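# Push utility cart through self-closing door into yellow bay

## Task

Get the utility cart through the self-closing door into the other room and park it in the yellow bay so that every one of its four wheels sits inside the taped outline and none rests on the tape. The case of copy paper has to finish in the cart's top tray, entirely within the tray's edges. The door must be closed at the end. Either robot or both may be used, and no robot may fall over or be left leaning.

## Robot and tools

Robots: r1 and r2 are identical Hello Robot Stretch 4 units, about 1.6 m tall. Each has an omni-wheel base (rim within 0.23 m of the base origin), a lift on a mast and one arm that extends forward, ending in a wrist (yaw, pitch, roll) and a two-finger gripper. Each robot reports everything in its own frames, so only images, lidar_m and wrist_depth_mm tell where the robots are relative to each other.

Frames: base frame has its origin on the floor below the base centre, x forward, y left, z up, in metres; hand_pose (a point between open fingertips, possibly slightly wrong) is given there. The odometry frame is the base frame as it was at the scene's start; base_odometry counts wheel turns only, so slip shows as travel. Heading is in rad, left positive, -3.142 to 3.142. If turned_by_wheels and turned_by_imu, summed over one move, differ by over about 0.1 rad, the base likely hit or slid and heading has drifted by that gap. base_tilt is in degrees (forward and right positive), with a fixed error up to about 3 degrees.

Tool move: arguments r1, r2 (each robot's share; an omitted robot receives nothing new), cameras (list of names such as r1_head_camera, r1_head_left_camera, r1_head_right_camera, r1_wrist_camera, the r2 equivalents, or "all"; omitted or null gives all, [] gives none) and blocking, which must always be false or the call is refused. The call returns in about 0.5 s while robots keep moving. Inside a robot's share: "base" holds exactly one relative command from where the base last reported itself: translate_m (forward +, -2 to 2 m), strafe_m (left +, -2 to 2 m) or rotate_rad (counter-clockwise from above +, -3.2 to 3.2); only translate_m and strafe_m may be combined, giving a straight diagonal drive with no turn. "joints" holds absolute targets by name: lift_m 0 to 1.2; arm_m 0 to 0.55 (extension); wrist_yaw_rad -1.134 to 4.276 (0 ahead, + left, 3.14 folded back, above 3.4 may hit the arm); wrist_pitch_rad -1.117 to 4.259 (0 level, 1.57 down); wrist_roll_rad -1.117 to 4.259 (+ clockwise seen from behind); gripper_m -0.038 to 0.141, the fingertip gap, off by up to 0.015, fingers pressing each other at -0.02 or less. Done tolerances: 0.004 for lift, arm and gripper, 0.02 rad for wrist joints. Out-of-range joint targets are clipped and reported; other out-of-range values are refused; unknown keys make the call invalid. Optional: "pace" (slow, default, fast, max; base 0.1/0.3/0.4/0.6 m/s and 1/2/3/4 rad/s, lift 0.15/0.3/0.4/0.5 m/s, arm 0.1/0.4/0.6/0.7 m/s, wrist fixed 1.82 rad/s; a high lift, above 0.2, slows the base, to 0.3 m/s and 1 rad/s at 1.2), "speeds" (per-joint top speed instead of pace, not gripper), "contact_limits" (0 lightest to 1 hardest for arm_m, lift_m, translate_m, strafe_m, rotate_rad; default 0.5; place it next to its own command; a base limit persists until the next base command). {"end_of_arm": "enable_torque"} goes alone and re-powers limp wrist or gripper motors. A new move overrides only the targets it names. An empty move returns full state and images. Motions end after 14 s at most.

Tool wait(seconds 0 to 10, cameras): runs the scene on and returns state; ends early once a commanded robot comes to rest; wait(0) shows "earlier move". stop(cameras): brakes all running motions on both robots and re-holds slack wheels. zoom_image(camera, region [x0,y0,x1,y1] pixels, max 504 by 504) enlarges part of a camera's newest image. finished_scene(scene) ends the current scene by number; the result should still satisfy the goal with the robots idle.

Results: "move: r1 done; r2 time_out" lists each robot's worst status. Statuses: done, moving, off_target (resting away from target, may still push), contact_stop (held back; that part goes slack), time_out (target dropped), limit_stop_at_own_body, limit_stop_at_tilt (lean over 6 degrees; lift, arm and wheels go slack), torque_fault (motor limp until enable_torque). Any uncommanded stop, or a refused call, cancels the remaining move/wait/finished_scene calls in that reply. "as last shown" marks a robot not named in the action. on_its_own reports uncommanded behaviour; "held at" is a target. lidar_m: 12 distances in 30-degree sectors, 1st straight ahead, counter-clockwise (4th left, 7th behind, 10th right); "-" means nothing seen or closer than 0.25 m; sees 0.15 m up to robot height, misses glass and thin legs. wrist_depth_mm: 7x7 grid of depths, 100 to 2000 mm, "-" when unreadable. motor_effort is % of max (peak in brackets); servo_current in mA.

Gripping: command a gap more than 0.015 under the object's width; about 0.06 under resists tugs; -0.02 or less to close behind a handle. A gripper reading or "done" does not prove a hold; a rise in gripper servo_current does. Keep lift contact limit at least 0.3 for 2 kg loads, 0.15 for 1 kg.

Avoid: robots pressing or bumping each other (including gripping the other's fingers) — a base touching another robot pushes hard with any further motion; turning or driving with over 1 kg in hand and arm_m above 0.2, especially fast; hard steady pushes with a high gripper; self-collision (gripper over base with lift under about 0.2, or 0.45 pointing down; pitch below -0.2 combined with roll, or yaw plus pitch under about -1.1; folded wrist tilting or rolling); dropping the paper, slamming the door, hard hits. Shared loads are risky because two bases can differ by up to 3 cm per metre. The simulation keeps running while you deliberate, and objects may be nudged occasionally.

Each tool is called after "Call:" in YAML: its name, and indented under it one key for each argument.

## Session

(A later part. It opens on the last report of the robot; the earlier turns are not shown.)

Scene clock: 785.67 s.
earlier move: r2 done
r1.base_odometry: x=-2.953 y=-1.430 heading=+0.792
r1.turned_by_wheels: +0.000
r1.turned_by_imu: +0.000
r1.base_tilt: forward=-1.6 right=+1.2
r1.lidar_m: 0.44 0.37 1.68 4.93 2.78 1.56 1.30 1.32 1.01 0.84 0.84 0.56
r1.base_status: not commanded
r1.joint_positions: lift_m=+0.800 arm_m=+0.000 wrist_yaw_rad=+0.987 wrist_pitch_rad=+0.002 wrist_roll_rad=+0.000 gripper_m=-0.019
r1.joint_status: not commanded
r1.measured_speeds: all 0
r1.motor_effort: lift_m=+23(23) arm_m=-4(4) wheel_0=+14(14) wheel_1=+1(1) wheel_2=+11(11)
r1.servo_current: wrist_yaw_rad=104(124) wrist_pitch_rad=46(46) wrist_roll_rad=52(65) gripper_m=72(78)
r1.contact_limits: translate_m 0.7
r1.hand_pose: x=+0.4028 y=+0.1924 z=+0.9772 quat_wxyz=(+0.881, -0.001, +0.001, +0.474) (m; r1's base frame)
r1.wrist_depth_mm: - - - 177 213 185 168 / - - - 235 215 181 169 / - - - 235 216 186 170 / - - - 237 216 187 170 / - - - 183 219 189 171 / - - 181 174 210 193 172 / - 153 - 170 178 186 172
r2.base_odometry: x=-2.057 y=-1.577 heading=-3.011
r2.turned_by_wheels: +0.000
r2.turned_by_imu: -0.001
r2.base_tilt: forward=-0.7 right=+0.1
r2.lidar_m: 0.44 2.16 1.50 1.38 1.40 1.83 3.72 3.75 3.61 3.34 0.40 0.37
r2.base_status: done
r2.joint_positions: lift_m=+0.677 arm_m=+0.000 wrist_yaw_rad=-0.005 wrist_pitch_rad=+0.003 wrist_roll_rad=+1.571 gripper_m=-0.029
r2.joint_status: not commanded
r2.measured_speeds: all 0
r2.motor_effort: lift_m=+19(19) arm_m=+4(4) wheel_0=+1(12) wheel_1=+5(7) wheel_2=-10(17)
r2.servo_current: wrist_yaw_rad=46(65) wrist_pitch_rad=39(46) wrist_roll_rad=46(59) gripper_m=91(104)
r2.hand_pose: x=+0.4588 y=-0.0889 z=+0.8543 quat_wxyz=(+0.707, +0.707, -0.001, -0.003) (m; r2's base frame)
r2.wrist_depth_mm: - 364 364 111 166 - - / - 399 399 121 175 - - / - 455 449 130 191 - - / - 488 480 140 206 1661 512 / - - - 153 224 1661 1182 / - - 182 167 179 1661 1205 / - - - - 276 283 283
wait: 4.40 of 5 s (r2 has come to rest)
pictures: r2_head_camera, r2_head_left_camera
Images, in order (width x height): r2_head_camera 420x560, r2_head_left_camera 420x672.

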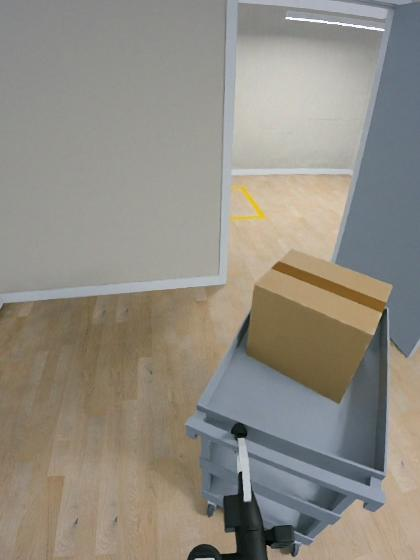

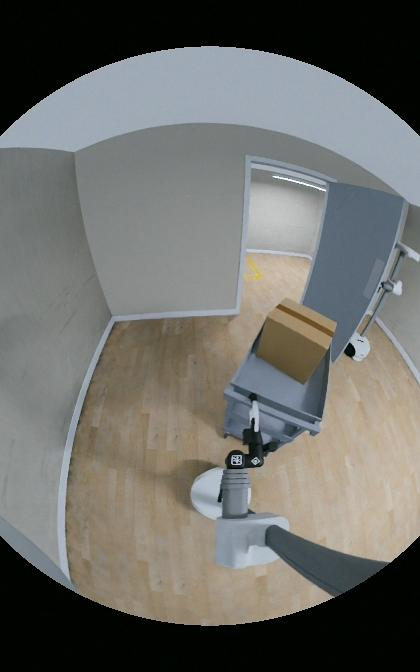

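Call:
move:
  r2: {"base":{"strafe_m":-0.3},"pace":"slow"}
  blocking: false
  cameras: []

Call:
wait:
  seconds: 4.5
  cameras: []

Call:
move:
  r2: {"base":{"rotate_rad":0.13},"pace":"slow"}
  blocking: false
  cameras: []

Call:
wait:
  seconds: 1.5
  cameras: ["r2_head_camera","r2_head_left_camera","r2_wrist_camera"]

Scene clock: 792.57 s.
move: r2 moving
r1: as last shown
r1.lidar_m: 0.45 0.37 1.67 4.94 2.77 1.53 1.31 1.30 1.00 0.85 0.84 0.51
r1.motor_effort: lift_m=+23(23) arm_m=-3(4) wheel_0=+14(14) wheel_1=+0(1) wheel_2=+11(11)
r1.servo_current: wrist_yaw_rad=98(111) wrist_pitch_rad=39(46) wrist_roll_rad=52(59) gripper_m=72(78)
r1.contact_limits: translate_m 0.7
r1.wrist_depth_mm: - - - 178 213 184 168 / - - - 234 214 182 168 / - - - 236 215 186 170 / - - - 236 216 188 171 / - - - 183 218 188 171 / - - 181 173 209 193 172 / - 153 - 170 178 186 172
r2.base_odometry: x=-2.059 y=-1.563 heading=-3.011
r2.turned_by_wheels: +0.000
r2.turned_by_imu: +0.001
r2.base_tilt: forward=-0.7 right=+0.0
r2.lidar_m: 0.42 2.17 1.52 1.38 1.42 1.82 3.73 3.75 3.60 3.36 0.39 0.36
r2.base_status: strafe_m moving
r2.joint_positions: lift_m=+0.677 arm_m=+0.000 wrist_yaw_rad=-0.002 wrist_pitch_rad=+0.003 wrist_roll_rad=+1.571 gripper_m=-0.029
r2.joint_status: not commanded
r2.measured_speeds: translate_m=+0.000 strafe_m=-0.057 rotate_rad=+0.001 lift_m=+0.000 arm_m=+0.000 wrist_yaw_rad=+0.024 wrist_pitch_rad=+0.000 wrist_roll_rad=+0.000
r2.motor_effort: lift_m=+19(19) arm_m=+4(4) wheel_0=+10(11) wheel_1=-7(9) wheel_2=+0(9)
r2.servo_current: wrist_yaw_rad=46(59) wrist_pitch_rad=33(46) wrist_roll_rad=39(59) gripper_m=91(98)
r2.hand_pose: x=+0.4591 y=-0.0881 z=+0.8543 quat_wxyz=(+0.707, +0.707, +0.000, -0.002) (m; r2's base frame)
r2.wrist_depth_mm: - 364 359 106 162 - - / - 399 397 118 174 - - / - 455 445 125 188 - - / - 492 480 137 204 1618 508 / - - - 150 222 1661 1205 / - - 183 166 179 1618 1229 / - - - - - 283 286
pictures: none
No camera images: "cameras" was empty.

Scene clock: 796.23 s.
earlier move: r2 done
r1.base_odometry: x=-2.953 y=-1.430 heading=+0.792
r1.turned_by_wheels: +0.000
r1.turned_by_imu: +0.000
r1.base_tilt: forward=-1.6 right=+1.2
r1.lidar_m: 0.44 0.38 1.40 4.92 2.77 1.57 1.32 1.32 1.02 0.84 0.85 0.56
r1.base_status: not commanded
r1.joint_positions: lift_m=+0.800 arm_m=+0.000 wrist_yaw_rad=+0.987 wrist_pitch_rad=+0.002 wrist_roll_rad=+0.000 gripper_m=-0.019
r1.joint_status: not commanded
r1.measured_speeds: all 0
r1.motor_effort: lift_m=+23(23) arm_m=-4(4) wheel_0=+14(15) wheel_1=+0(1) wheel_2=+11(11)
r1.servo_current: wrist_yaw_rad=98(117) wrist_pitch_rad=39(52) wrist_roll_rad=33(72) gripper_m=72(85)
r1.contact_limits: translate_m 0.7
r1.hand_pose: x=+0.4028 y=+0.1924 z=+0.9772 quat_wxyz=(+0.881, -0.001, +0.001, +0.474) (m; r1's base frame)
r1.wrist_depth_mm: - - - 177 213 184 168 / - - - 235 215 182 169 / - - - 235 215 186 170 / - - - 236 217 187 170 / - - - 183 218 188 171 / - - 182 174 209 193 172 / - 153 - 171 179 186 173
r2.base_odometry: x=-2.097 y=-1.280 heading=-3.011
r2.turned_by_wheels: +0.000
r2.turned_by_imu: +0.002
r2.base_tilt: forward=-0.7 right=+0.1
r2.lidar_m: 0.41 2.17 1.79 1.69 1.70 2.18 3.69 3.71 3.32 3.03 0.51 0.43
r2.base_status: done
r2.joint_positions: lift_m=+0.677 arm_m=+0.000 wrist_yaw_rad=+0.009 wrist_pitch_rad=+0.003 wrist_roll_rad=+1.571 gripper_m=-0.029
r2.joint_status: not commanded
r2.measured_speeds: all 0
r2.motor_effort: lift_m=+19(19) arm_m=+4(4) wheel_0=+4(19) wheel_1=-4(9) wheel_2=+0(9)
r2.servo_current: wrist_yaw_rad=65(72) wrist_pitch_rad=39(52) wrist_roll_rad=46(59) gripper_m=98(98)
r2.hand_pose: x=+0.4601 y=-0.0848 z=+0.8543 quat_wxyz=(+0.707, +0.707, +0.004, +0.002) (m; r2's base frame)
r2.wrist_depth_mm: - 387 389 146 202 759 - / - 410 413 152 208 778 - / - 445 439 155 215 768 - / - 488 469 160 220 - - / - - 492 166 227 1756 - / - - 183 172 179 1661 1205 / - - - - 244 - 1205
wait: 3.67 of 4.5 s (r2 has come to rest)
pictures: none
No camera images: "cameras" was empty.

Scene clock: 796.73 s.
move: r2 moving
r1: as last shown
r1.lidar_m: 0.44 0.37 1.40 4.91 2.74 1.57 1.30 1.28 0.98 0.84 0.83 0.57
r1.motor_effort: lift_m=+23(23) arm_m=-3(4) wheel_0=+14(14) wheel_1=+0(1) wheel_2=+11(11)
r1.servo_current: wrist_yaw_rad=104(104) wrist_pitch_rad=46(46) wrist_roll_rad=39(72) gripper_m=78(78)
r1.contact_limits: translate_m 0.7
r1.wrist_depth_mm: - - - 177 213 185 168 / - - - 234 214 182 169 / - - - 235 216 186 169 / - - - 237 217 187 171 / - - - 183 219 188 170 / - - 181 173 210 193 172 / - 153 - 171 178 186 172
r2.base_odometry: x=-2.097 y=-1.279 heading=-2.906
r2.turned_by_wheels: +0.105
r2.turned_by_imu: +0.101
r2.base_tilt: forward=-0.6 right=+0.1
r2.lidar_m: 0.42 2.26 1.77 1.66 1.77 2.37 3.76 3.83 3.16 3.06 0.46 0.42
r2.base_status: rotate_rad moving
r2.joint_positions: lift_m=+0.677 arm_m=+0.000 wrist_yaw_rad=-0.008 wrist_pitch_rad=+0.003 wrist_roll_rad=+1.571 gripper_m=-0.029
r2.joint_status: not commanded
r2.measured_speeds: translate_m=-0.001 strafe_m=+0.001 rotate_rad=+0.240 lift_m=+0.000 arm_m=+0.000 wrist_yaw_rad=+0.000 wrist_pitch_rad=+0.000 wrist_roll_rad=+0.000
r2.motor_effort: lift_m=+19(19) arm_m=+3(4) wheel_0=-10(14) wheel_1=-6(11) wheel_2=-9(10)
r2.servo_current: wrist_yaw_rad=52(72) wrist_pitch_rad=46(46) wrist_roll_rad=46(46) gripper_m=98(98)
r2.hand_pose: x=+0.4586 y=-0.0896 z=+0.8543 quat_wxyz=(+0.707, +0.707, -0.002, -0.004) (m; r2's base frame)
r2.wrist_depth_mm: - 379 379 138 191 - - / - 407 407 144 200 759 - / - 445 442 150 208 778 - / - 496 477 156 217 - - / - - - 164 228 1618 484 / - - 182 170 179 1537 1229 / - - - - 252 - 283
pictures: none
No camera images: "cameras" was empty.

Scene clock: 797.30 s.
earlier move: r2 done
r1.base_odometry: x=-2.953 y=-1.430 heading=+0.792
r1.turned_by_wheels: +0.000
r1.turned_by_imu: +0.000
r1.base_tilt: forward=-1.6 right=+1.2
r1.lidar_m: 0.43 0.38 1.42 4.93 2.76 1.56 1.33 1.33 1.00 0.85 0.84 0.56
r1.base_status: not commanded
r1.joint_positions: lift_m=+0.800 arm_m=+0.000 wrist_yaw_rad=+0.987 wrist_pitch_rad=+0.002 wrist_roll_rad=+0.000 gripper_m=-0.019
r1.joint_status: not commanded
r1.measured_speeds: all 0
r1.motor_effort: lift_m=+23(23) arm_m=-3(4) wheel_0=+14(14) wheel_1=+0(1) wheel_2=+11(11)
r1.servo_current: wrist_yaw_rad=98(130) wrist_pitch_rad=39(46) wrist_roll_rad=39(72) gripper_m=72(78)
r1.contact_limits: translate_m 0.7
r1.hand_pose: x=+0.4028 y=+0.1924 z=+0.9772 quat_wxyz=(+0.881, -0.001, +0.001, +0.474) (m; r1's base frame)
r1.wrist_depth_mm: - - - 177 213 184 168 / - - - 234 215 182 169 / - - - 236 215 187 170 / - - - 237 217 187 171 / - - - 183 218 187 171 / - - 182 173 208 193 172 / - 153 - 170 179 186 172
r2.base_odometry: x=-2.096 y=-1.280 heading=-2.882
r2.turned_by_wheels: +0.025
r2.turned_by_imu: +0.024
r2.base_tilt: forward=-0.6 right=+0.0
r2.lidar_m: 0.42 2.26 1.75 1.67 1.76 2.41 3.76 3.84 3.18 3.06 0.42 0.39
r2.base_status: done
r2.joint_positions: lift_m=+0.677 arm_m=+0.000 wrist_yaw_rad=+0.000 wrist_pitch_rad=+0.003 wrist_roll_rad=+1.571 gripper_m=-0.029
r2.joint_status: not commanded
r2.measured_speeds: all 0
r2.motor_effort: lift_m=+19(19) arm_m=+0(4) wheel_0=+0(14) wheel_1=-3(11) wheel_2=-7(10)
r2.servo_current: wrist_yaw_rad=46(72) wrist_pitch_rad=39(46) wrist_roll_rad=52(59) gripper_m=91(98)
r2.hand_pose: x=+0.4593 y=-0.0875 z=+0.8543 quat_wxyz=(+0.707, +0.707, +0.001, -0.001) (m; r2's base frame)
r2.wrist_depth_mm: - 373 370 127 178 - - / - 399 402 131 187 - - / - 449 439 140 199 - - / - 484 480 148 211 - - / - - - 156 224 1661 500 / - - 183 170 179 1537 1205 / - - - - 259 - 285
wait: 0.57 of 1.5 s (r2 has come to rest)
pictures: r2_head_camera, r2_head_left_camera, r2_wrist_camera
Images, in order (width x height): r2_head_camera 420x560, r2_head_left_camera 420x672, r2_wrist_camera 616x392.

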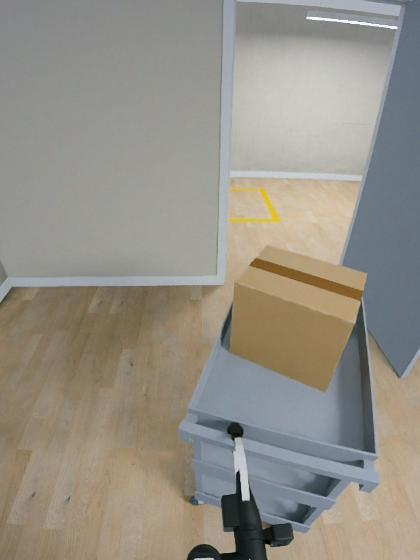

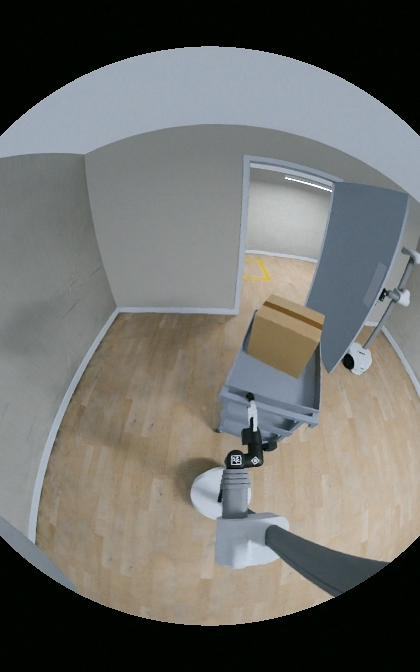

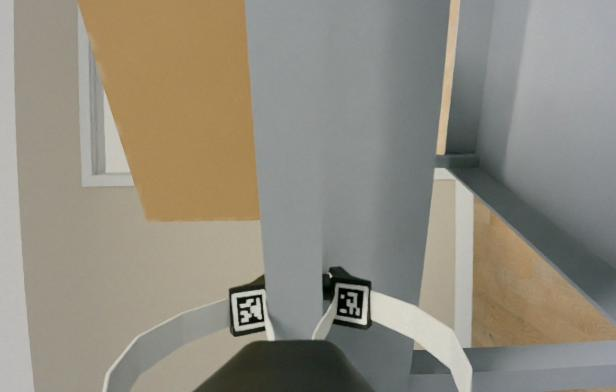

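Call:
move:
  blocking: false
  r2: {"base":{"strafe_m":-0.15},"pace":"slow"}
  cameras: []

Call:
wait:
  seconds: 4
  cameras: ["r2_head_camera","r2_head_right_camera"]

Scene clock: 819.20 s.
move: r2 moving
r1: as last shown
r1.lidar_m: 0.44 0.33 1.39 4.94 2.77 1.56 1.31 1.32 1.01 0.85 0.83 0.55
r1.motor_effort: lift_m=+23(23) arm_m=-3(4) wheel_0=+14(15) wheel_1=+0(0) wheel_2=+11(11)
r1.servo_current: wrist_yaw_rad=85(111) wrist_pitch_rad=39(46) wrist_roll_rad=72(72) gripper_m=72(78)
r1.contact_limits: translate_m 0.7
r1.wrist_depth_mm: - - - 177 213 185 168 / - - - 234 214 182 169 / - - - 236 215 187 170 / - - - 236 217 187 171 / - - - 183 218 188 172 / - - 181 173 209 193 173 / - 153 - 170 178 186 172
r2.base_odometry: x=-2.100 y=-1.266 heading=-2.881
r2.turned_by_wheels: +0.000
r2.turned_by_imu: +0.001
r2.base_tilt: forward=-0.7 right=+0.1
r2.lidar_m: 0.41 2.27 1.74 1.69 1.78 2.40 3.75 3.84 3.19 3.03 0.44 0.40
r2.base_status: strafe_m moving
r2.joint_positions: lift_m=+0.677 arm_m=+0.000 wrist_yaw_rad=+0.002 wrist_pitch_rad=+0.003 wrist_roll_rad=+1.571 gripper_m=-0.029
r2.joint_status: not commanded
r2.measured_speeds: translate_m=+0.000 strafe_m=-0.055 rotate_rad=-0.002 lift_m=+0.000 arm_m=+0.000 wrist_yaw_rad=+0.009 wrist_pitch_rad=+0.000 wrist_roll_rad=+0.000
r2.motor_effort: lift_m=+19(19) arm_m=-3(4) wheel_0=+11(15) wheel_1=-7(9) wheel_2=+0(6)
r2.servo_current: wrist_yaw_rad=39(52) wrist_pitch_rad=46(46) wrist_roll_rad=46(59) gripper_m=91(98)
r2.hand_pose: x=+0.4595 y=-0.0868 z=+0.8543 quat_wxyz=(+0.707, +0.707, +0.002, +0.000) (m; r2's base frame)
r2.wrist_depth_mm: - 373 368 125 176 - - / - 397 399 129 186 - - / - 445 439 137 198 - - / - 488 484 147 210 - - / - - - 155 224 1661 500 / - - 182 168 180 1661 1205 / - - - - 259 - 285
pictures: none
No camera images: "cameras" was empty.

Scene clock: 821.33 s.
earlier move: r2 done
r1.base_odometry: x=-2.953 y=-1.430 heading=+0.792
r1.turned_by_wheels: +0.000
r1.turned_by_imu: +0.000
r1.base_tilt: forward=-1.6 right=+1.2
r1.lidar_m: 0.44 0.37 1.30 4.92 2.76 1.56 1.31 1.31 1.01 0.87 0.86 0.57
r1.base_status: not commanded
r1.joint_positions: lift_m=+0.800 arm_m=+0.000 wrist_yaw_rad=+0.987 wrist_pitch_rad=+0.002 wrist_roll_rad=+0.000 gripper_m=-0.019
r1.joint_status: not commanded
r1.measured_speeds: all 0
r1.motor_effort: lift_m=+23(23) arm_m=-3(4) wheel_0=+13(15) wheel_1=+0(1) wheel_2=+11(11)
r1.servo_current: wrist_yaw_rad=104(111) wrist_pitch_rad=46(52) wrist_roll_rad=33(72) gripper_m=65(78)
r1.contact_limits: translate_m 0.7
r1.hand_pose: x=+0.4028 y=+0.1924 z=+0.9772 quat_wxyz=(+0.881, -0.001, +0.001, +0.474) (m; r1's base frame)
r1.wrist_depth_mm: - - - 177 213 185 168 / - - - 233 213 182 169 / - - - 235 216 186 170 / - - - 236 216 187 170 / - - - 183 218 188 171 / - - 181 173 210 193 173 / - 153 - 170 178 186 172
r2.base_odometry: x=-2.135 y=-1.135 heading=-2.882
r2.turned_by_wheels: +0.000
r2.turned_by_imu: +0.001
r2.base_tilt: forward=-0.7 right=+0.0
r2.lidar_m: 0.39 2.25 1.89 1.82 1.92 2.66 3.75 3.84 3.02 2.91 0.48 0.41
r2.base_status: done
r2.joint_positions: lift_m=+0.677 arm_m=+0.000 wrist_yaw_rad=+0.004 wrist_pitch_rad=+0.003 wrist_roll_rad=+1.571 gripper_m=-0.029
r2.joint_status: not commanded
r2.measured_speeds: all 0
r2.motor_effort: lift_m=+19(19) arm_m=-4(4) wheel_0=+6(15) wheel_1=-5(9) wheel_2=+0(6)
r2.servo_current: wrist_yaw_rad=46(65) wrist_pitch_rad=46(46) wrist_roll_rad=46(59) gripper_m=98(104)
r2.hand_pose: x=+0.4596 y=-0.0863 z=+0.8543 quat_wxyz=(+0.707, +0.707, +0.002, +0.000) (m; r2's base frame)
r2.wrist_depth_mm: - 379 382 140 195 - - / - 407 404 145 201 768 - / - 442 436 151 208 768 - / - 477 473 157 218 - - / - - 504 164 226 1708 504 / - - 183 171 171 1661 1182 / - - - - 245 - 1098
wait: 2.13 of 4 s (r2 has come to rest)
pictures: r2_head_camera, r2_head_right_camera
Images, in order (width x height): r2_head_camera 420x560, r2_head_right_camera 420x672.

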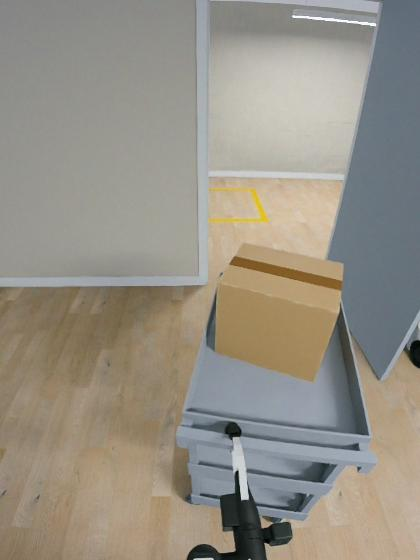

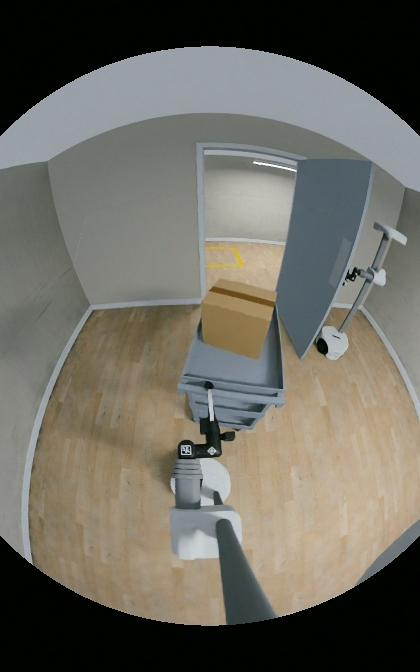

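Call:
move:
  blocking: false
  r2: {"base":{"translate_m":-0.5,"strafe_m":-0.3},"pace":"slow"}
  cameras: []

Call:
wait:
  seconds: 8
  cameras: ["r2_head_camera","r2_head_right_camera"]

Scene clock: 837.43 s.
move: r2 moving
r1: as last shown
r1.lidar_m: 0.45 0.38 1.29 4.93 2.75 1.57 1.32 1.32 1.02 0.84 0.83 0.58
r1.motor_effort: lift_m=+23(23) arm_m=-3(4) wheel_0=+14(14) wheel_1=+0(0) wheel_2=+11(11)
r1.servo_current: wrist_yaw_rad=91(98) wrist_pitch_rad=46(46) wrist_roll_rad=65(72) gripper_m=78(85)
r1.contact_limits: translate_m 0.7
r1.wrist_depth_mm: - - - 178 213 185 168 / - - - 234 215 182 169 / - - - 235 216 186 169 / - - - 236 216 188 171 / - - - 183 217 188 171 / - - 181 172 210 193 172 / - 153 - 170 179 186 172
r2.base_odometry: x=-2.125 y=-1.125 heading=-2.881
r2.turned_by_wheels: +0.001
r2.turned_by_imu: +0.001
r2.base_tilt: forward=-0.7 right=+0.1
r2.lidar_m: 0.41 2.27 1.91 1.83 1.95 2.68 3.74 3.83 3.02 2.91 0.47 0.40
r2.base_status: translate_m moving; strafe_m moving
r2.joint_positions: lift_m=+0.677 arm_m=+0.000 wrist_yaw_rad=+0.004 wrist_pitch_rad=+0.003 wrist_roll_rad=+1.571 gripper_m=-0.029
r2.joint_status: not commanded
r2.measured_speeds: translate_m=-0.048 strafe_m=-0.029 rotate_rad=-0.002 lift_m=+0.000 arm_m=+0.000 wrist_yaw_rad=+0.000 wrist_pitch_rad=+0.000 wrist_roll_rad=+0.000
r2.motor_effort: lift_m=+19(19) arm_m=-4(4) wheel_0=+2(9) wheel_1=-7(10) wheel_2=+13(15)
r2.servo_current: wrist_yaw_rad=39(52) wrist_pitch_rad=39(46) wrist_roll_rad=33(65) gripper_m=91(104)
r2.hand_pose: x=+0.4596 y=-0.0863 z=+0.8543 quat_wxyz=(+0.707, +0.707, +0.002, +0.000) (m; r2's base frame)
r2.wrist_depth_mm: - 384 382 142 197 - - / - 410 410 148 204 768 - / - 442 439 152 211 798 - / - 477 473 158 220 - - / - - 500 165 228 1756 521 / - - 183 172 171 1618 1205 / - - - - 246 - 1138
pictures: none
No camera images: "cameras" was empty.

Scene clock: 843.93 s.
earlier move: r2 done
r1.base_odometry: x=-2.953 y=-1.430 heading=+0.792
r1.turned_by_wheels: +0.000
r1.turned_by_imu: +0.000
r1.base_tilt: forward=-1.6 right=+1.2
r1.lidar_m: 0.44 0.35 1.31 2.08 2.78 1.56 1.32 1.32 1.02 0.85 0.84 0.56
r1.base_status: not commanded
r1.joint_positions: lift_m=+0.800 arm_m=+0.000 wrist_yaw_rad=+0.987 wrist_pitch_rad=+0.002 wrist_roll_rad=+0.000 gripper_m=-0.019
r1.joint_status: not commanded
r1.measured_speeds: all 0
r1.motor_effort: lift_m=+23(23) arm_m=-4(4) wheel_0=+14(15) wheel_1=+0(1) wheel_2=+11(11)
r1.servo_current: wrist_yaw_rad=104(124) wrist_pitch_rad=52(52) wrist_roll_rad=65(72) gripper_m=72(85)
r1.contact_limits: translate_m 0.7
r1.hand_pose: x=+0.4028 y=+0.1924 z=+0.9772 quat_wxyz=(+0.881, -0.001, +0.001, +0.474) (m; r1's base frame)
r1.wrist_depth_mm: - - - 177 213 185 168 / - - - 233 214 182 169 / - - - 235 215 187 170 / - - - 237 216 187 171 / - - 1464 183 218 189 171 / - - 182 172 209 193 172 / - 153 182 170 178 186 172
r2.base_odometry: x=-1.729 y=-0.716 heading=-2.881
r2.turned_by_wheels: +0.000
r2.turned_by_imu: +0.000
r2.base_tilt: forward=-0.7 right=+0.0
r2.lidar_m: 0.38 0.88 2.20 2.12 2.25 3.12 3.21 3.33 2.71 2.59 2.72 0.48
r2.base_status: done
r2.joint_positions: lift_m=+0.677 arm_m=+0.000 wrist_yaw_rad=+0.001 wrist_pitch_rad=+0.003 wrist_roll_rad=+1.571 gripper_m=-0.029
r2.joint_status: not commanded
r2.measured_speeds: all 0
r2.motor_effort: lift_m=+19(19) arm_m=-3(4) wheel_0=+3(9) wheel_1=-5(11) wheel_2=+8(15)
r2.servo_current: wrist_yaw_rad=46(65) wrist_pitch_rad=46(52) wrist_roll_rad=33(65) gripper_m=98(104)
r2.hand_pose: x=+0.4594 y=-0.0870 z=+0.8543 quat_wxyz=(+0.707, +0.707, +0.002, +0.000) (m; r2's base frame)
r2.wrist_depth_mm: - - - 242 314 1499 477 / - - - 283 296 1708 - / - - - 266 276 788 - / - - 480 197 259 842 - / - - 473 185 242 842 - / - - 189 173 176 798 - / - - 445 - 219 - -
wait: 6.50 of 8 s (r2 has come to rest)
pictures: r2_head_camera, r2_head_right_camera
Images, in order (width x height): r2_head_camera 420x560, r2_head_right_camera 420x672.

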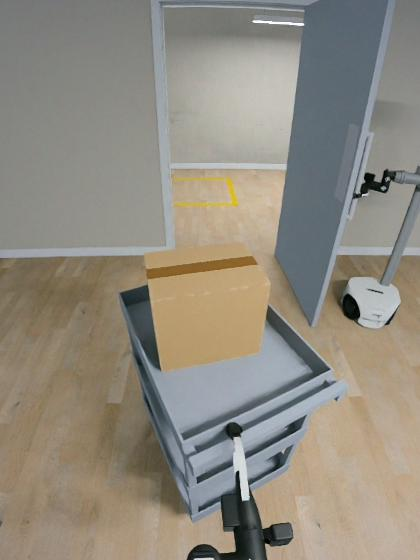

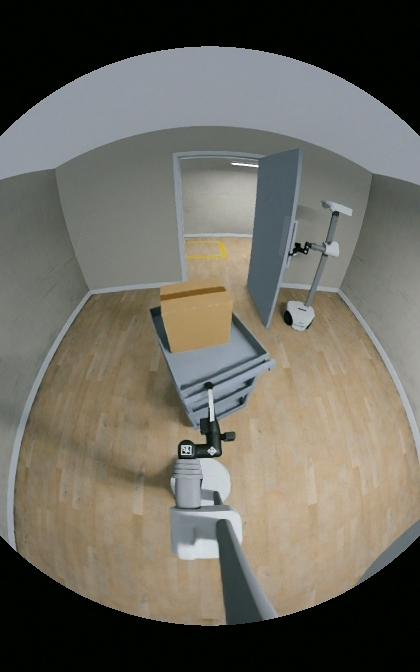

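Call:
move:
  blocking: false
  r2: {"base":{"translate_m":-0.6},"pace":"slow"}
  cameras: []

Call:
wait:
  seconds: 8
  cameras: ["r2_head_camera","r2_head_right_camera"]

Scene clock: 848.97 s.
move: r2 moving
r1: as last shown
r1.lidar_m: 0.45 0.37 1.29 2.09 2.76 1.56 1.32 1.33 1.00 0.83 0.84 0.57
r1.motor_effort: lift_m=+23(23) arm_m=-3(4) wheel_0=+14(14) wheel_1=+0(0) wheel_2=+11(11)
r1.servo_current: wrist_yaw_rad=98(111) wrist_pitch_rad=39(46) wrist_roll_rad=65(65) gripper_m=72(78)
r1.contact_limits: translate_m 0.7
r1.wrist_depth_mm: - - - 177 213 185 168 / - - - 234 215 182 169 / - - - 236 215 187 169 / - - - 236 216 187 170 / - - 1366 182 218 188 172 / - - 180 173 210 193 172 / - 153 1281 171 179 186 172
r2.base_odometry: x=-1.717 y=-0.713 heading=-2.881
r2.turned_by_wheels: +0.000
r2.turned_by_imu: +0.000
r2.base_tilt: forward=-0.7 right=+0.1
r2.lidar_m: 0.37 0.89 2.21 2.13 2.25 3.14 3.21 3.29 2.70 2.61 2.70 0.46
r2.base_status: translate_m moving
r2.joint_positions: lift_m=+0.677 arm_m=+0.000 wrist_yaw_rad=+0.001 wrist_pitch_rad=+0.003 wrist_roll_rad=+1.571 gripper_m=-0.029
r2.joint_status: not commanded
r2.measured_speeds: translate_m=-0.048 strafe_m=+0.000 rotate_rad=+0.001 lift_m=+0.000 arm_m=+0.000 wrist_yaw_rad=+0.000 wrist_pitch_rad=+0.000 wrist_roll_rad=+0.000
r2.motor_effort: lift_m=+19(19) arm_m=-3(4) wheel_0=-8(9) wheel_1=-7(8) wheel_2=+11(15)
r2.servo_current: wrist_yaw_rad=46(59) wrist_pitch_rad=39(46) wrist_roll_rad=46(52) gripper_m=91(98)
r2.hand_pose: x=+0.4594 y=-0.0870 z=+0.8543 quat_wxyz=(+0.707, +0.707, +0.002, +0.000) (m; r2's base frame)
r2.wrist_depth_mm: - - - 246 315 1464 480 / - - - 286 298 1708 - / - - - 267 278 778 - / - - 488 250 258 842 - / - - 469 185 241 842 - / - - 187 173 177 798 - / - - 445 - 217 - -
pictures: none
No camera images: "cameras" was empty.

Scene clock: 855.73 s.
earlier move: r2 done
r1.base_odometry: x=-2.953 y=-1.430 heading=+0.792
r1.turned_by_wheels: +0.000
r1.turned_by_imu: +0.000
r1.base_tilt: forward=-1.6 right=+1.2
r1.lidar_m: 0.45 0.37 1.65 1.85 2.77 1.57 1.33 1.31 0.99 0.84 0.83 0.58
r1.base_status: not commanded
r1.joint_positions: lift_m=+0.800 arm_m=+0.000 wrist_yaw_rad=+0.987 wrist_pitch_rad=+0.002 wrist_roll_rad=+0.000 gripper_m=-0.019
r1.joint_status: not commanded
r1.measured_speeds: all 0
r1.motor_effort: lift_m=+23(23) arm_m=-4(4) wheel_0=+14(14) wheel_1=+0(1) wheel_2=+11(11)
r1.servo_current: wrist_yaw_rad=104(124) wrist_pitch_rad=33(52) wrist_roll_rad=46(65) gripper_m=72(85)
r1.contact_limits: translate_m 0.7
r1.hand_pose: x=+0.4028 y=+0.1924 z=+0.9772 quat_wxyz=(+0.881, -0.001, +0.001, +0.474) (m; r1's base frame)
r1.wrist_depth_mm: - - - 177 213 185 168 / - - - 234 214 182 168 / - - - 235 216 186 169 / - - 1808 236 216 187 171 / - - 1576 183 218 188 172 / - - 181 173 210 193 172 / - 153 177 170 178 186 173
r2.base_odometry: x=-1.150 y=-0.562 heading=-2.882
r2.turned_by_wheels: -0.001
r2.turned_by_imu: -0.002
r2.base_tilt: forward=-0.7 right=+0.1
r2.lidar_m: 0.37 0.96 2.22 2.14 2.26 2.68 2.57 2.71 2.70 2.59 2.72 0.47
r2.base_status: done
r2.joint_positions: lift_m=+0.677 arm_m=+0.000 wrist_yaw_rad=-0.002 wrist_pitch_rad=+0.003 wrist_roll_rad=+1.571 gripper_m=-0.029
r2.joint_status: not commanded
r2.measured_speeds: all 0
r2.motor_effort: lift_m=+18(19) arm_m=-3(4) wheel_0=-9(13) wheel_1=-6(9) wheel_2=+6(15)
r2.servo_current: wrist_yaw_rad=46(65) wrist_pitch_rad=33(52) wrist_roll_rad=26(65) gripper_m=91(104)
r2.hand_pose: x=+0.4592 y=-0.0879 z=+0.8543 quat_wxyz=(+0.707, +0.707, +0.000, -0.002) (m; r2's base frame)
r2.wrist_depth_mm: - - - 307 329 1708 477 / - - - 286 297 1756 - / - - - 266 278 741 - / - - 484 250 260 842 - / - - 469 185 241 842 - / - - 187 172 177 798 - / - - 449 - 216 - -
wait: 6.77 of 8 s (r2 has come to rest)
pictures: r2_head_camera, r2_head_right_camera
Images, in order (width x height): r2_head_camera 420x560, r2_head_right_camera 420x672.

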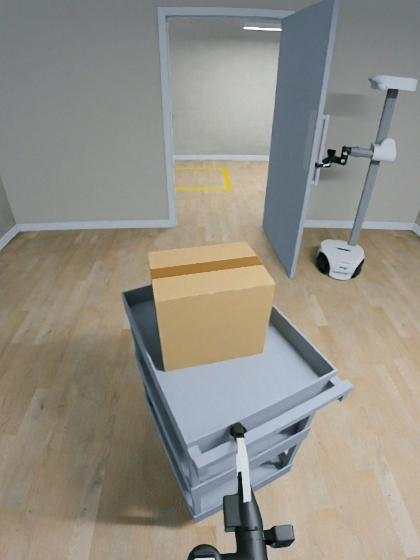

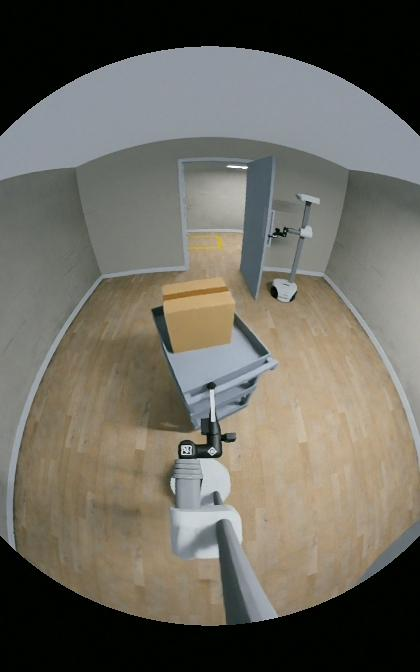

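Call:
move:
  blocking: false
  r2: {"base":{"strafe_m":0.22},"pace":"slow"}
  cameras: []

Call:
wait:
  seconds: 5
  cameras: ["r2_head_camera"]

Scene clock: 865.53 s.
move: r2 moving
r1: as last shown
r1.lidar_m: 0.44 0.36 1.65 1.87 2.78 1.56 1.32 1.32 1.00 0.85 0.82 0.56
r1.motor_effort: lift_m=+23(23) arm_m=-3(4) wheel_0=+14(14) wheel_1=+0(1) wheel_2=+11(11)
r1.servo_current: wrist_yaw_rad=117(117) wrist_pitch_rad=39(46) wrist_roll_rad=52(72) gripper_m=78(78)
r1.contact_limits: translate_m 0.7
r1.wrist_depth_mm: - - - 177 213 185 168 / - - - 234 214 182 169 / - - - 236 215 186 170 / - - 1808 236 216 188 170 / - - 1537 183 218 188 171 / - - 179 173 209 193 172 / - 153 176 170 178 186 172
r2.base_odometry: x=-1.146 y=-0.576 heading=-2.882
r2.turned_by_wheels: -0.001
r2.turned_by_imu: +0.000
r2.base_tilt: forward=-0.7 right=+0.0
r2.lidar_m: 0.36 2.97 2.21 2.13 2.23 2.68 2.57 2.71 2.71 2.58 2.73 0.45
r2.base_status: strafe_m moving
r2.joint_positions: lift_m=+0.677 arm_m=+0.000 wrist_yaw_rad=-0.006 wrist_pitch_rad=+0.003 wrist_roll_rad=+1.571 gripper_m=-0.029
r2.joint_status: not commanded
r2.measured_speeds: translate_m=+0.000 strafe_m=+0.056 rotate_rad=-0.001 lift_m=+0.000 arm_m=+0.000 wrist_yaw_rad=-0.008 wrist_pitch_rad=+0.000 wrist_roll_rad=+0.000
r2.motor_effort: lift_m=+19(19) arm_m=-4(4) wheel_0=-14(15) wheel_1=+7(8) wheel_2=+0(5)
r2.servo_current: wrist_yaw_rad=46(59) wrist_pitch_rad=39(46) wrist_roll_rad=39(52) gripper_m=91(98)
r2.hand_pose: x=+0.4587 y=-0.0893 z=+0.8543 quat_wxyz=(+0.707, +0.707, -0.001, -0.003) (m; r2's base frame)
r2.wrist_depth_mm: - - - 309 330 1708 480 / - - - 286 298 1756 - / - - - 266 276 768 - / - - 484 250 258 854 - / - - 469 184 240 842 - / - - 186 171 179 798 - / - - 445 - 216 - -
pictures: none
No camera images: "cameras" was empty.

Scene clock: 868.37 s.
earlier move: r2 done
r1.base_odometry: x=-2.953 y=-1.430 heading=+0.792
r1.turned_by_wheels: +0.000
r1.turned_by_imu: +0.000
r1.base_tilt: forward=-1.6 right=+1.2
r1.lidar_m: 0.44 0.37 1.66 2.08 2.76 1.57 1.32 1.31 1.01 0.85 0.84 0.55
r1.base_status: not commanded
r1.joint_positions: lift_m=+0.800 arm_m=+0.000 wrist_yaw_rad=+0.987 wrist_pitch_rad=+0.002 wrist_roll_rad=+0.000 gripper_m=-0.019
r1.joint_status: not commanded
r1.measured_speeds: all 0
r1.motor_effort: lift_m=+23(23) arm_m=-3(4) wheel_0=+13(15) wheel_1=+0(1) wheel_2=+11(11)
r1.servo_current: wrist_yaw_rad=91(124) wrist_pitch_rad=46(52) wrist_roll_rad=52(72) gripper_m=65(85)
r1.contact_limits: translate_m 0.7
r1.hand_pose: x=+0.4028 y=+0.1924 z=+0.9772 quat_wxyz=(+0.881, -0.001, +0.001, +0.474) (m; r1's base frame)
r1.wrist_depth_mm: - - - 177 212 185 168 / - - - 234 214 182 168 / - - - 236 215 187 170 / - - 1756 236 216 187 171 / - - 1537 183 218 189 172 / - - 180 173 210 193 171 / - 153 172 170 178 186 172
r2.base_odometry: x=-1.093 y=-0.775 heading=-2.882
r2.turned_by_wheels: +0.000
r2.turned_by_imu: +0.000
r2.base_tilt: forward=-0.7 right=+0.0
r2.lidar_m: 0.39 2.70 2.01 1.92 2.00 2.67 2.58 2.68 2.90 2.82 0.56 0.43
r2.base_status: done
r2.joint_positions: lift_m=+0.677 arm_m=+0.000 wrist_yaw_rad=-0.008 wrist_pitch_rad=+0.003 wrist_roll_rad=+1.571 gripper_m=-0.029
r2.joint_status: not commanded
r2.measured_speeds: all 0
r2.motor_effort: lift_m=+18(19) arm_m=-4(4) wheel_0=-5(18) wheel_1=+4(8) wheel_2=-1(5)
r2.servo_current: wrist_yaw_rad=59(65) wrist_pitch_rad=46(46) wrist_roll_rad=52(59) gripper_m=98(104)
r2.hand_pose: x=+0.4586 y=-0.0896 z=+0.8543 quat_wxyz=(+0.707, +0.707, -0.002, -0.004) (m; r2's base frame)
r2.wrist_depth_mm: - - - 175 235 1708 - / - - 439 235 235 820 - / - 455 452 174 233 831 - / - - 466 173 234 842 - / - - 477 173 232 - - / - - 187 172 178 1618 492 / - - - - 230 - 1205
wait: 2.83 of 5 s (r2 has come to rest)
pictures: r2_head_camera
Images, in order (width x height): r2_head_camera 420x560.

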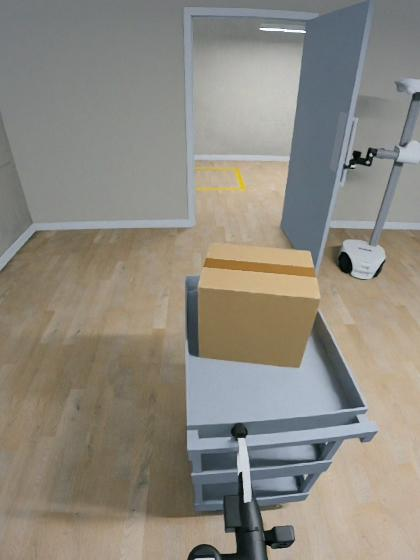

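Call:
move:
  blocking: false
  r2: {"base":{"strafe_m":0.06},"pace":"slow"}
  cameras: []

Call:
wait:
  seconds: 3
  cameras: []

Call:
move:
  blocking: false
  r2: {"base":{"translate_m":0.45,"strafe_m":-0.06},"pace":"slow"}
  cameras: []

Call:
wait:
  seconds: 8
  cameras: ["r2_head_camera"]

Scene clock: 875.97 s.
move: r2 moving
r1: as last shown
r1.lidar_m: 0.43 0.36 1.70 2.08 2.73 1.57 1.31 1.32 0.99 0.85 0.85 0.56
r1.motor_effort: lift_m=+23(23) arm_m=-4(4) wheel_0=+13(14) wheel_1=+0(0) wheel_2=+11(11)
r1.servo_current: wrist_yaw_rad=111(111) wrist_pitch_rad=46(46) wrist_roll_rad=52(52) gripper_m=78(78)
r1.contact_limits: translate_m 0.7
r1.wrist_depth_mm: - - - 177 212 185 168 / - - - 234 215 182 168 / - - - 235 215 186 169 / - - 1756 236 216 187 170 / - - 1537 183 218 188 171 / - - 180 173 210 193 172 / - 153 176 171 179 186 172
r2.base_odometry: x=-1.090 y=-0.789 heading=-2.882
r2.turned_by_wheels: +0.000
r2.turned_by_imu: +0.000
r2.base_tilt: forward=-0.7 right=+0.1
r2.lidar_m: 0.40 2.67 2.00 1.93 1.99 2.68 2.59 2.70 2.92 2.83 0.58 0.42
r2.base_status: strafe_m moving
r2.joint_positions: lift_m=+0.677 arm_m=+0.000 wrist_yaw_rad=-0.008 wrist_pitch_rad=+0.003 wrist_roll_rad=+1.571 gripper_m=-0.029
r2.joint_status: not commanded
r2.measured_speeds: translate_m=+0.000 strafe_m=+0.057 rotate_rad=+0.003 lift_m=+0.000 arm_m=+0.000 wrist_yaw_rad=+0.000 wrist_pitch_rad=+0.000 wrist_roll_rad=+0.000
r2.motor_effort: lift_m=+19(19) arm_m=-3(4) wheel_0=-10(14) wheel_1=+6(8) wheel_2=+1(1)
r2.servo_current: wrist_yaw_rad=39(72) wrist_pitch_rad=46(46) wrist_roll_rad=52(52) gripper_m=85(98)
r2.hand_pose: x=+0.4586 y=-0.0896 z=+0.8543 quat_wxyz=(+0.707, +0.707, -0.002, -0.004) (m; r2's base frame)
r2.wrist_depth_mm: - - - 173 232 1708 - / - 439 436 233 233 842 - / - 455 449 172 233 831 - / - - 466 173 232 831 - / - - 477 173 232 - - / - - 186 172 179 1661 488 / - - - - 231 - 1205
pictures: none
No camera images: "cameras" was empty.

Scene clock: 877.20 s.
earlier move: r2 done
r1.base_odometry: x=-2.953 y=-1.430 heading=+0.792
r1.turned_by_wheels: +0.000
r1.turned_by_imu: +0.000
r1.base_tilt: forward=-1.6 right=+1.2
r1.lidar_m: 0.43 0.38 1.70 2.15 2.76 1.55 1.31 1.32 1.02 0.84 0.85 0.56
r1.base_status: not commanded
r1.joint_positions: lift_m=+0.800 arm_m=+0.000 wrist_yaw_rad=+0.987 wrist_pitch_rad=+0.002 wrist_roll_rad=+0.000 gripper_m=-0.019
r1.joint_status: not commanded
r1.measured_speeds: all 0
r1.motor_effort: lift_m=+23(23) arm_m=-3(4) wheel_0=+13(14) wheel_1=+0(1) wheel_2=+11(11)
r1.servo_current: wrist_yaw_rad=91(111) wrist_pitch_rad=46(46) wrist_roll_rad=46(59) gripper_m=72(78)
r1.contact_limits: translate_m 0.7
r1.hand_pose: x=+0.4028 y=+0.1924 z=+0.9772 quat_wxyz=(+0.881, -0.001, +0.001, +0.474) (m; r1's base frame)
r1.wrist_depth_mm: - - - 177 213 185 167 / - - - 233 215 182 169 / - - - 235 216 186 170 / - - 1808 236 216 187 171 / - - 1576 183 218 189 171 / - - 180 173 209 193 172 / - 153 176 171 178 186 173
r2.base_odometry: x=-1.078 y=-0.832 heading=-2.882
r2.turned_by_wheels: +0.000
r2.turned_by_imu: +0.000
r2.base_tilt: forward=-0.7 right=+0.1
r2.lidar_m: 0.41 2.64 1.93 1.87 1.94 2.67 2.55 2.70 2.98 2.87 0.54 0.42
r2.base_status: done
r2.joint_positions: lift_m=+0.677 arm_m=+0.000 wrist_yaw_rad=-0.008 wrist_pitch_rad=+0.003 wrist_roll_rad=+1.571 gripper_m=-0.029
r2.joint_status: not commanded
r2.measured_speeds: all 0
r2.motor_effort: lift_m=+19(19) arm_m=-3(4) wheel_0=-5(14) wheel_1=+4(9) wheel_2=+0(1)
r2.servo_current: wrist_yaw_rad=59(72) wrist_pitch_rad=39(52) wrist_roll_rad=46(59) gripper_m=91(104)
r2.hand_pose: x=+0.4586 y=-0.0896 z=+0.8543 quat_wxyz=(+0.707, +0.707, -0.002, -0.004) (m; r2's base frame)
r2.wrist_depth_mm: - - - 162 219 699 - / - 430 427 164 222 - - / - 452 445 165 224 - - / - - 466 226 227 - - / - - 492 170 230 - - / - - 185 172 180 1661 496 / - - - - 235 - 1205
wait: 1.23 of 3 s (r2 has come to rest)
pictures: none
No camera images: "cameras" was empty.

Scene clock: 877.70 s.
move: r2 moving
r1: as last shown
r1.lidar_m: 0.45 0.37 1.68 2.15 2.78 1.59 1.32 1.31 1.01 0.81 0.84 0.56
r1.motor_effort: lift_m=+23(23) arm_m=-4(4) wheel_0=+13(14) wheel_1=+1(1) wheel_2=+11(11)
r1.servo_current: wrist_yaw_rad=98(117) wrist_pitch_rad=46(52) wrist_roll_rad=33(59) gripper_m=72(78)
r1.contact_limits: translate_m 0.7
r1.wrist_depth_mm: - - - 178 213 185 168 / - - - 234 215 182 168 / - - - 235 216 186 170 / - - 1808 237 216 187 170 / - - 1537 183 219 189 171 / - - 181 173 209 193 172 / - 153 176 170 178 186 172
r2.base_odometry: x=-1.090 y=-0.834 heading=-2.882
r2.turned_by_wheels: +0.000
r2.turned_by_imu: +0.000
r2.base_tilt: forward=-0.6 right=+0.1
r2.lidar_m: 0.38 2.58 1.96 1.87 1.95 2.69 2.57 2.72 2.96 2.87 0.54 0.42
r2.base_status: translate_m moving; strafe_m moving
r2.joint_positions: lift_m=+0.677 arm_m=+0.000 wrist_yaw_rad=-0.008 wrist_pitch_rad=+0.003 wrist_roll_rad=+1.571 gripper_m=-0.029
r2.joint_status: not commanded
r2.measured_speeds: translate_m=+0.049 strafe_m=-0.007 rotate_rad=+0.001 lift_m=+0.000 arm_m=+0.000 wrist_yaw_rad=+0.000 wrist_pitch_rad=+0.000 wrist_roll_rad=+0.000
r2.motor_effort: lift_m=+19(19) arm_m=-3(4) wheel_0=+6(8) wheel_1=+6(6) wheel_2=-13(16)
r2.servo_current: wrist_yaw_rad=59(65) wrist_pitch_rad=46(46) wrist_roll_rad=52(52) gripper_m=98(98)
r2.hand_pose: x=+0.4586 y=-0.0896 z=+0.8543 quat_wxyz=(+0.707, +0.707, -0.002, -0.004) (m; r2's base frame)
r2.wrist_depth_mm: - - 1921 159 216 - - / - 427 424 162 220 - - / - 445 442 164 223 - - / - 477 462 167 225 - - / - - 488 169 229 - - / - - 187 171 180 1618 539 / - - - - 236 - 1182
pictures: none
No camera images: "cameras" was empty.

Scene clock: 883.00 s.
earlier move: r2 done
r1.base_odometry: x=-2.953 y=-1.430 heading=+0.792
r1.turned_by_wheels: +0.000
r1.turned_by_imu: +0.000
r1.base_tilt: forward=-1.6 right=+1.2
r1.lidar_m: 0.44 0.32 1.33 4.92 2.80 1.56 1.29 1.31 1.01 0.84 0.85 0.57
r1.base_status: not commanded
r1.joint_positions: lift_m=+0.800 arm_m=+0.000 wrist_yaw_rad=+0.987 wrist_pitch_rad=+0.002 wrist_roll_rad=+0.000 gripper_m=-0.019
r1.joint_status: not commanded
r1.measured_speeds: all 0
r1.motor_effort: lift_m=+23(23) arm_m=-4(4) wheel_0=+13(15) wheel_1=+1(1) wheel_2=+11(11)
r1.servo_current: wrist_yaw_rad=98(124) wrist_pitch_rad=46(52) wrist_roll_rad=39(65) gripper_m=72(78)
r1.contact_limits: translate_m 0.7
r1.hand_pose: x=+0.4028 y=+0.1924 z=+0.9772 quat_wxyz=(+0.881, -0.001, +0.001, +0.474) (m; r1's base frame)
r1.wrist_depth_mm: - - - 177 213 185 168 / - - - 234 215 182 169 / - - - 235 215 187 170 / - - 1397 237 216 187 171 / - - 1182 183 218 189 171 / - - 180 173 209 193 172 / - 153 182 170 179 186 173
r2.base_odometry: x=-1.528 y=-0.890 heading=-2.882
r2.turned_by_wheels: +0.000
r2.turned_by_imu: +0.003
r2.base_tilt: forward=-0.7 right=+0.1
r2.lidar_m: 0.42 2.67 1.99 1.91 2.02 2.81 3.05 3.18 2.93 2.83 0.48 0.40
r2.base_status: done
r2.joint_positions: lift_m=+0.677 arm_m=+0.000 wrist_yaw_rad=+0.003 wrist_pitch_rad=+0.003 wrist_roll_rad=+1.571 gripper_m=-0.029
r2.joint_status: not commanded
r2.measured_speeds: all 0
r2.motor_effort: lift_m=+19(19) arm_m=+4(4) wheel_0=+6(18) wheel_1=+4(8) wheel_2=-7(16)
r2.servo_current: wrist_yaw_rad=39(65) wrist_pitch_rad=46(52) wrist_roll_rad=52(65) gripper_m=98(98)
r2.hand_pose: x=+0.4595 y=-0.0866 z=+0.8543 quat_wxyz=(+0.707, +0.707, +0.002, +0.000) (m; r2's base frame)
r2.wrist_depth_mm: - 382 375 135 188 - - / - 407 404 140 196 - - / - 442 436 147 207 788 - / - - 477 154 214 - - / - - - 161 226 1756 480 / - - 187 168 179 1661 1205 / - - - - 251 277 285
wait: 5.30 of 8 s (r2 has come to rest)
pictures: r2_head_camera
Images, in order (width x height): r2_head_camera 420x560.

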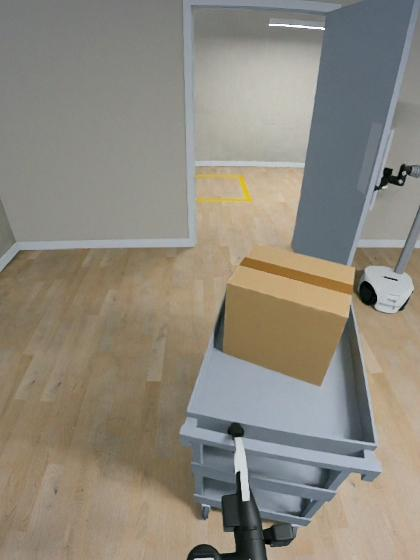

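Call:
move:
  blocking: false
  r2: {"base":{"strafe_m":-0.15},"pace":"slow"}
  cameras: []

Call:
wait:
  seconds: 4
  cameras: ["r2_head_camera"]

Scene clock: 887.10 s.
move: r2 moving
r1: as last shown
r1.lidar_m: 0.45 0.37 1.31 4.95 2.75 1.55 1.31 1.31 1.00 0.84 0.84 0.56
r1.motor_effort: lift_m=+23(23) arm_m=-3(4) wheel_0=+14(15) wheel_1=+0(1) wheel_2=+11(11)
r1.servo_current: wrist_yaw_rad=111(117) wrist_pitch_rad=46(46) wrist_roll_rad=52(52) gripper_m=78(78)
r1.contact_limits: translate_m 0.7
r1.wrist_depth_mm: - - - 177 213 185 167 / - - - 234 214 182 169 / - - - 235 216 186 170 / - - 1397 236 216 187 171 / - - 1366 184 219 187 171 / - - 180 174 210 193 172 / - 153 183 170 179 186 172
r2.base_odometry: x=-1.532 y=-0.876 heading=-2.881
r2.turned_by_wheels: +0.001
r2.turned_by_imu: +0.001
r2.base_tilt: forward=-0.7 right=+0.0
r2.lidar_m: 0.41 2.71 2.01 1.93 2.04 2.84 3.04 3.15 2.93 2.79 0.47 0.39
r2.base_status: strafe_m moving
r2.joint_positions: lift_m=+0.677 arm_m=+0.000 wrist_yaw_rad=+0.003 wrist_pitch_rad=+0.003 wrist_roll_rad=+1.571 gripper_m=-0.029
r2.joint_status: not commanded
r2.measured_speeds: translate_m=+0.000 strafe_m=-0.055 rotate_rad=+0.000 lift_m=+0.000 arm_m=+0.000 wrist_yaw_rad=+0.012 wrist_pitch_rad=+0.000 wrist_roll_rad=+0.000
r2.motor_effort: lift_m=+19(19) arm_m=+4(4) wheel_0=+11(12) wheel_1=-6(7) wheel_2=+0(6)
r2.servo_current: wrist_yaw_rad=39(52) wrist_pitch_rad=39(46) wrist_roll_rad=46(59) gripper_m=91(98)
r2.hand_pose: x=+0.4596 y=-0.0865 z=+0.8543 quat_wxyz=(+0.707, +0.707, +0.002, +0.000) (m; r2's base frame)
r2.wrist_depth_mm: - 379 373 132 185 - - / - 404 404 137 195 - - / - 442 436 145 206 778 - / - - 477 152 213 - - / - - - 160 224 1756 488 / - - 189 168 178 1618 1229 / - - - - 253 - 1138
pictures: none
No camera images: "cameras" was empty.

Scene clock: 889.23 s.
earlier move: r2 done
r1.base_odometry: x=-2.953 y=-1.430 heading=+0.792
r1.turned_by_wheels: +0.000
r1.turned_by_imu: +0.000
r1.base_tilt: forward=-1.6 right=+1.2
r1.lidar_m: 0.45 0.37 1.24 2.19 2.79 1.56 1.32 1.31 0.98 0.84 0.85 0.54
r1.base_status: not commanded
r1.joint_positions: lift_m=+0.800 arm_m=+0.000 wrist_yaw_rad=+0.987 wrist_pitch_rad=+0.002 wrist_roll_rad=+0.000 gripper_m=-0.019
r1.joint_status: not commanded
r1.measured_speeds: all 0
r1.motor_effort: lift_m=+23(23) arm_m=-4(4) wheel_0=+13(15) wheel_1=+0(1) wheel_2=+11(11)
r1.servo_current: wrist_yaw_rad=98(124) wrist_pitch_rad=39(52) wrist_roll_rad=52(72) gripper_m=72(78)
r1.contact_limits: translate_m 0.7
r1.hand_pose: x=+0.4028 y=+0.1924 z=+0.9772 quat_wxyz=(+0.881, -0.001, +0.001, +0.474) (m; r1's base frame)
r1.wrist_depth_mm: - - - 177 212 184 168 / - - - 234 215 182 169 / - - - 234 216 187 170 / - - 1336 237 216 186 171 / - - 1138 183 218 188 170 / - - 181 173 209 192 172 / - 153 179 170 178 186 172
r2.base_odometry: x=-1.567 y=-0.746 heading=-2.882
r2.turned_by_wheels: +0.000
r2.turned_by_imu: +0.001
r2.base_tilt: forward=-0.6 right=+0.1
r2.lidar_m: 0.42 2.92 2.13 2.07 2.17 3.05 3.03 3.16 2.78 2.68 0.54 0.41
r2.base_status: done
r2.joint_positions: lift_m=+0.677 arm_m=+0.000 wrist_yaw_rad=+0.005 wrist_pitch_rad=+0.003 wrist_roll_rad=+1.571 gripper_m=-0.029
r2.joint_status: not commanded
r2.measured_speeds: all 0
r2.motor_effort: lift_m=+19(19) arm_m=+3(4) wheel_0=+6(16) wheel_1=-5(9) wheel_2=+0(6)
r2.servo_current: wrist_yaw_rad=46(59) wrist_pitch_rad=39(46) wrist_roll_rad=33(59) gripper_m=98(98)
r2.hand_pose: x=+0.4597 y=-0.0859 z=+0.8543 quat_wxyz=(+0.707, +0.707, +0.003, +0.001) (m; r2's base frame)
r2.wrist_depth_mm: - 407 410 156 213 - - / - 424 418 159 216 788 - / - 452 439 163 220 809 - / - 473 466 165 225 - - / - - 492 168 229 - - / - - 189 171 179 1661 525 / - - - - 237 - 1205
wait: 2.13 of 4 s (r2 has come to rest)
pictures: r2_head_camera
Images, in order (width x height): r2_head_camera 420x560.

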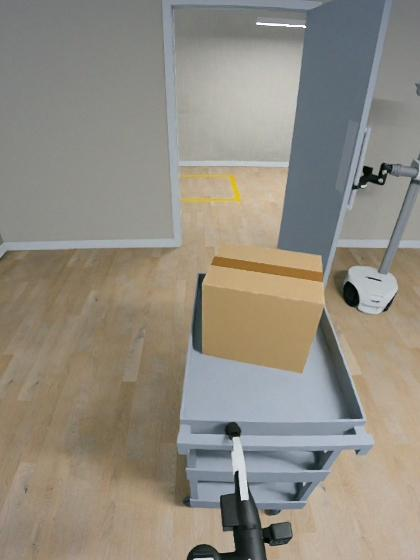

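Call:
move:
  blocking: false
  r2: {"base":{"translate_m":0.4,"strafe_m":-0.05},"pace":"slow"}
  cameras: []

Call:
wait:
  seconds: 8
  cameras: ["r2_head_camera"]

Scene clock: 895.13 s.
move: r2 moving
r1: as last shown
r1.lidar_m: 0.44 0.36 1.25 2.21 2.74 1.58 1.31 1.32 1.01 0.84 0.85 0.56
r1.motor_effort: lift_m=+23(23) arm_m=-4(4) wheel_0=+14(14) wheel_1=+0(1) wheel_2=+11(11)
r1.servo_current: wrist_yaw_rad=111(111) wrist_pitch_rad=39(52) wrist_roll_rad=52(65) gripper_m=72(78)
r1.contact_limits: translate_m 0.7
r1.wrist_depth_mm: - - - 177 213 185 167 / - - - 233 214 181 168 / - - - 235 215 186 169 / - - 1308 237 217 187 171 / - - 1160 183 219 188 171 / - - 180 173 208 193 171 / - 153 183 171 178 186 172
r2.base_odometry: x=-1.579 y=-0.747 heading=-2.881
r2.turned_by_wheels: +0.000
r2.turned_by_imu: +0.001
r2.base_tilt: forward=-0.7 right=+0.0
r2.lidar_m: 0.38 2.88 2.15 2.07 2.19 3.06 3.04 3.19 2.76 2.67 0.56 0.42
r2.base_status: translate_m moving; strafe_m moving
r2.joint_positions: lift_m=+0.677 arm_m=+0.000 wrist_yaw_rad=+0.003 wrist_pitch_rad=+0.003 wrist_roll_rad=+1.571 gripper_m=-0.029
r2.joint_status: not commanded
r2.measured_speeds: translate_m=+0.049 strafe_m=-0.006 rotate_rad=-0.001 lift_m=+0.000 arm_m=+0.000 wrist_yaw_rad=-0.018 wrist_pitch_rad=+0.000 wrist_roll_rad=+0.000
r2.motor_effort: lift_m=+18(19) arm_m=+4(4) wheel_0=+11(13) wheel_1=+8(8) wheel_2=-13(13)
r2.servo_current: wrist_yaw_rad=52(59) wrist_pitch_rad=46(46) wrist_roll_rad=46(46) gripper_m=98(98)
r2.hand_pose: x=+0.4596 y=-0.0865 z=+0.8543 quat_wxyz=(+0.707, +0.707, +0.002, +0.000) (m; r2's base frame)
r2.wrist_depth_mm: - 407 410 157 213 - - / - 427 418 159 216 798 - / - 445 445 162 220 778 - / - 473 469 166 225 - - / - - 488 168 228 - - / - - 188 171 179 1661 525 / - - - - 237 - 1229
pictures: none
No camera images: "cameras" was empty.

Scene clock: 899.93 s.
earlier move: r2 done
r1.base_odometry: x=-2.953 y=-1.430 heading=+0.792
r1.turned_by_wheels: +0.000
r1.turned_by_imu: +0.000
r1.base_tilt: forward=-1.6 right=+1.2
r1.lidar_m: 0.45 0.37 0.91 4.95 2.79 1.57 1.31 1.32 1.02 0.85 0.84 0.56
r1.base_status: not commanded
r1.joint_positions: lift_m=+0.800 arm_m=+0.000 wrist_yaw_rad=+0.987 wrist_pitch_rad=+0.002 wrist_roll_rad=+0.000 gripper_m=-0.019
r1.joint_status: not commanded
r1.measured_speeds: all 0
r1.motor_effort: lift_m=+23(23) arm_m=-4(4) wheel_0=+14(15) wheel_1=+0(1) wheel_2=+11(11)
r1.servo_current: wrist_yaw_rad=85(124) wrist_pitch_rad=39(52) wrist_roll_rad=39(78) gripper_m=72(78)
r1.contact_limits: translate_m 0.7
r1.hand_pose: x=+0.4028 y=+0.1924 z=+0.9772 quat_wxyz=(+0.881, -0.001, +0.001, +0.474) (m; r1's base frame)
r1.wrist_depth_mm: - - - 177 213 185 168 / - - - 234 215 182 169 / - - - 236 216 187 170 / - - 1756 237 216 188 170 / - - 931 183 218 189 171 / - - 179 172 209 192 172 / - 153 179 170 178 186 173
r2.base_odometry: x=-1.966 y=-0.800 heading=-2.882
r2.turned_by_wheels: -0.001
r2.turned_by_imu: -0.002
r2.base_tilt: forward=-0.7 right=+0.1
r2.lidar_m: 0.42 2.50 2.18 2.12 2.23 3.08 3.45 3.55 2.72 2.63 0.45 0.36
r2.base_status: done
r2.joint_positions: lift_m=+0.677 arm_m=+0.000 wrist_yaw_rad=-0.005 wrist_pitch_rad=+0.003 wrist_roll_rad=+1.571 gripper_m=-0.029
r2.joint_status: not commanded
r2.measured_speeds: all 0
r2.motor_effort: lift_m=+19(19) arm_m=+4(4) wheel_0=+2(13) wheel_1=+3(8) wheel_2=-9(16)
r2.servo_current: wrist_yaw_rad=59(65) wrist_pitch_rad=39(52) wrist_roll_rad=52(65) gripper_m=98(104)
r2.hand_pose: x=+0.4588 y=-0.0888 z=+0.8543 quat_wxyz=(+0.707, +0.707, -0.001, -0.003) (m; r2's base frame)
r2.wrist_depth_mm: - 379 370 132 185 - - / - 402 404 137 195 - - / - 445 442 143 206 778 - / - - 480 153 214 - - / - - - 161 226 1808 488 / - - 186 168 179 1661 1205 / - - - - 254 274 278
wait: 4.80 of 8 s (r2 has come to rest)
pictures: r2_head_camera
Images, in order (width x height): r2_head_camera 420x560.

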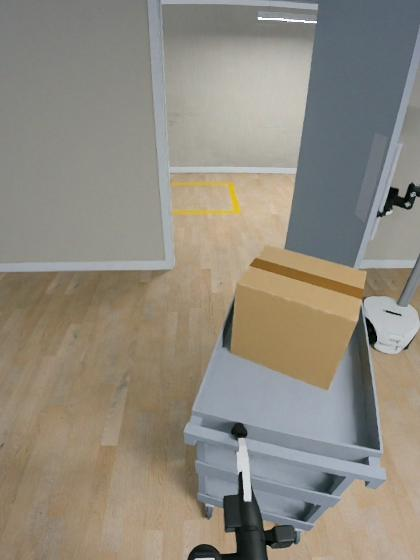

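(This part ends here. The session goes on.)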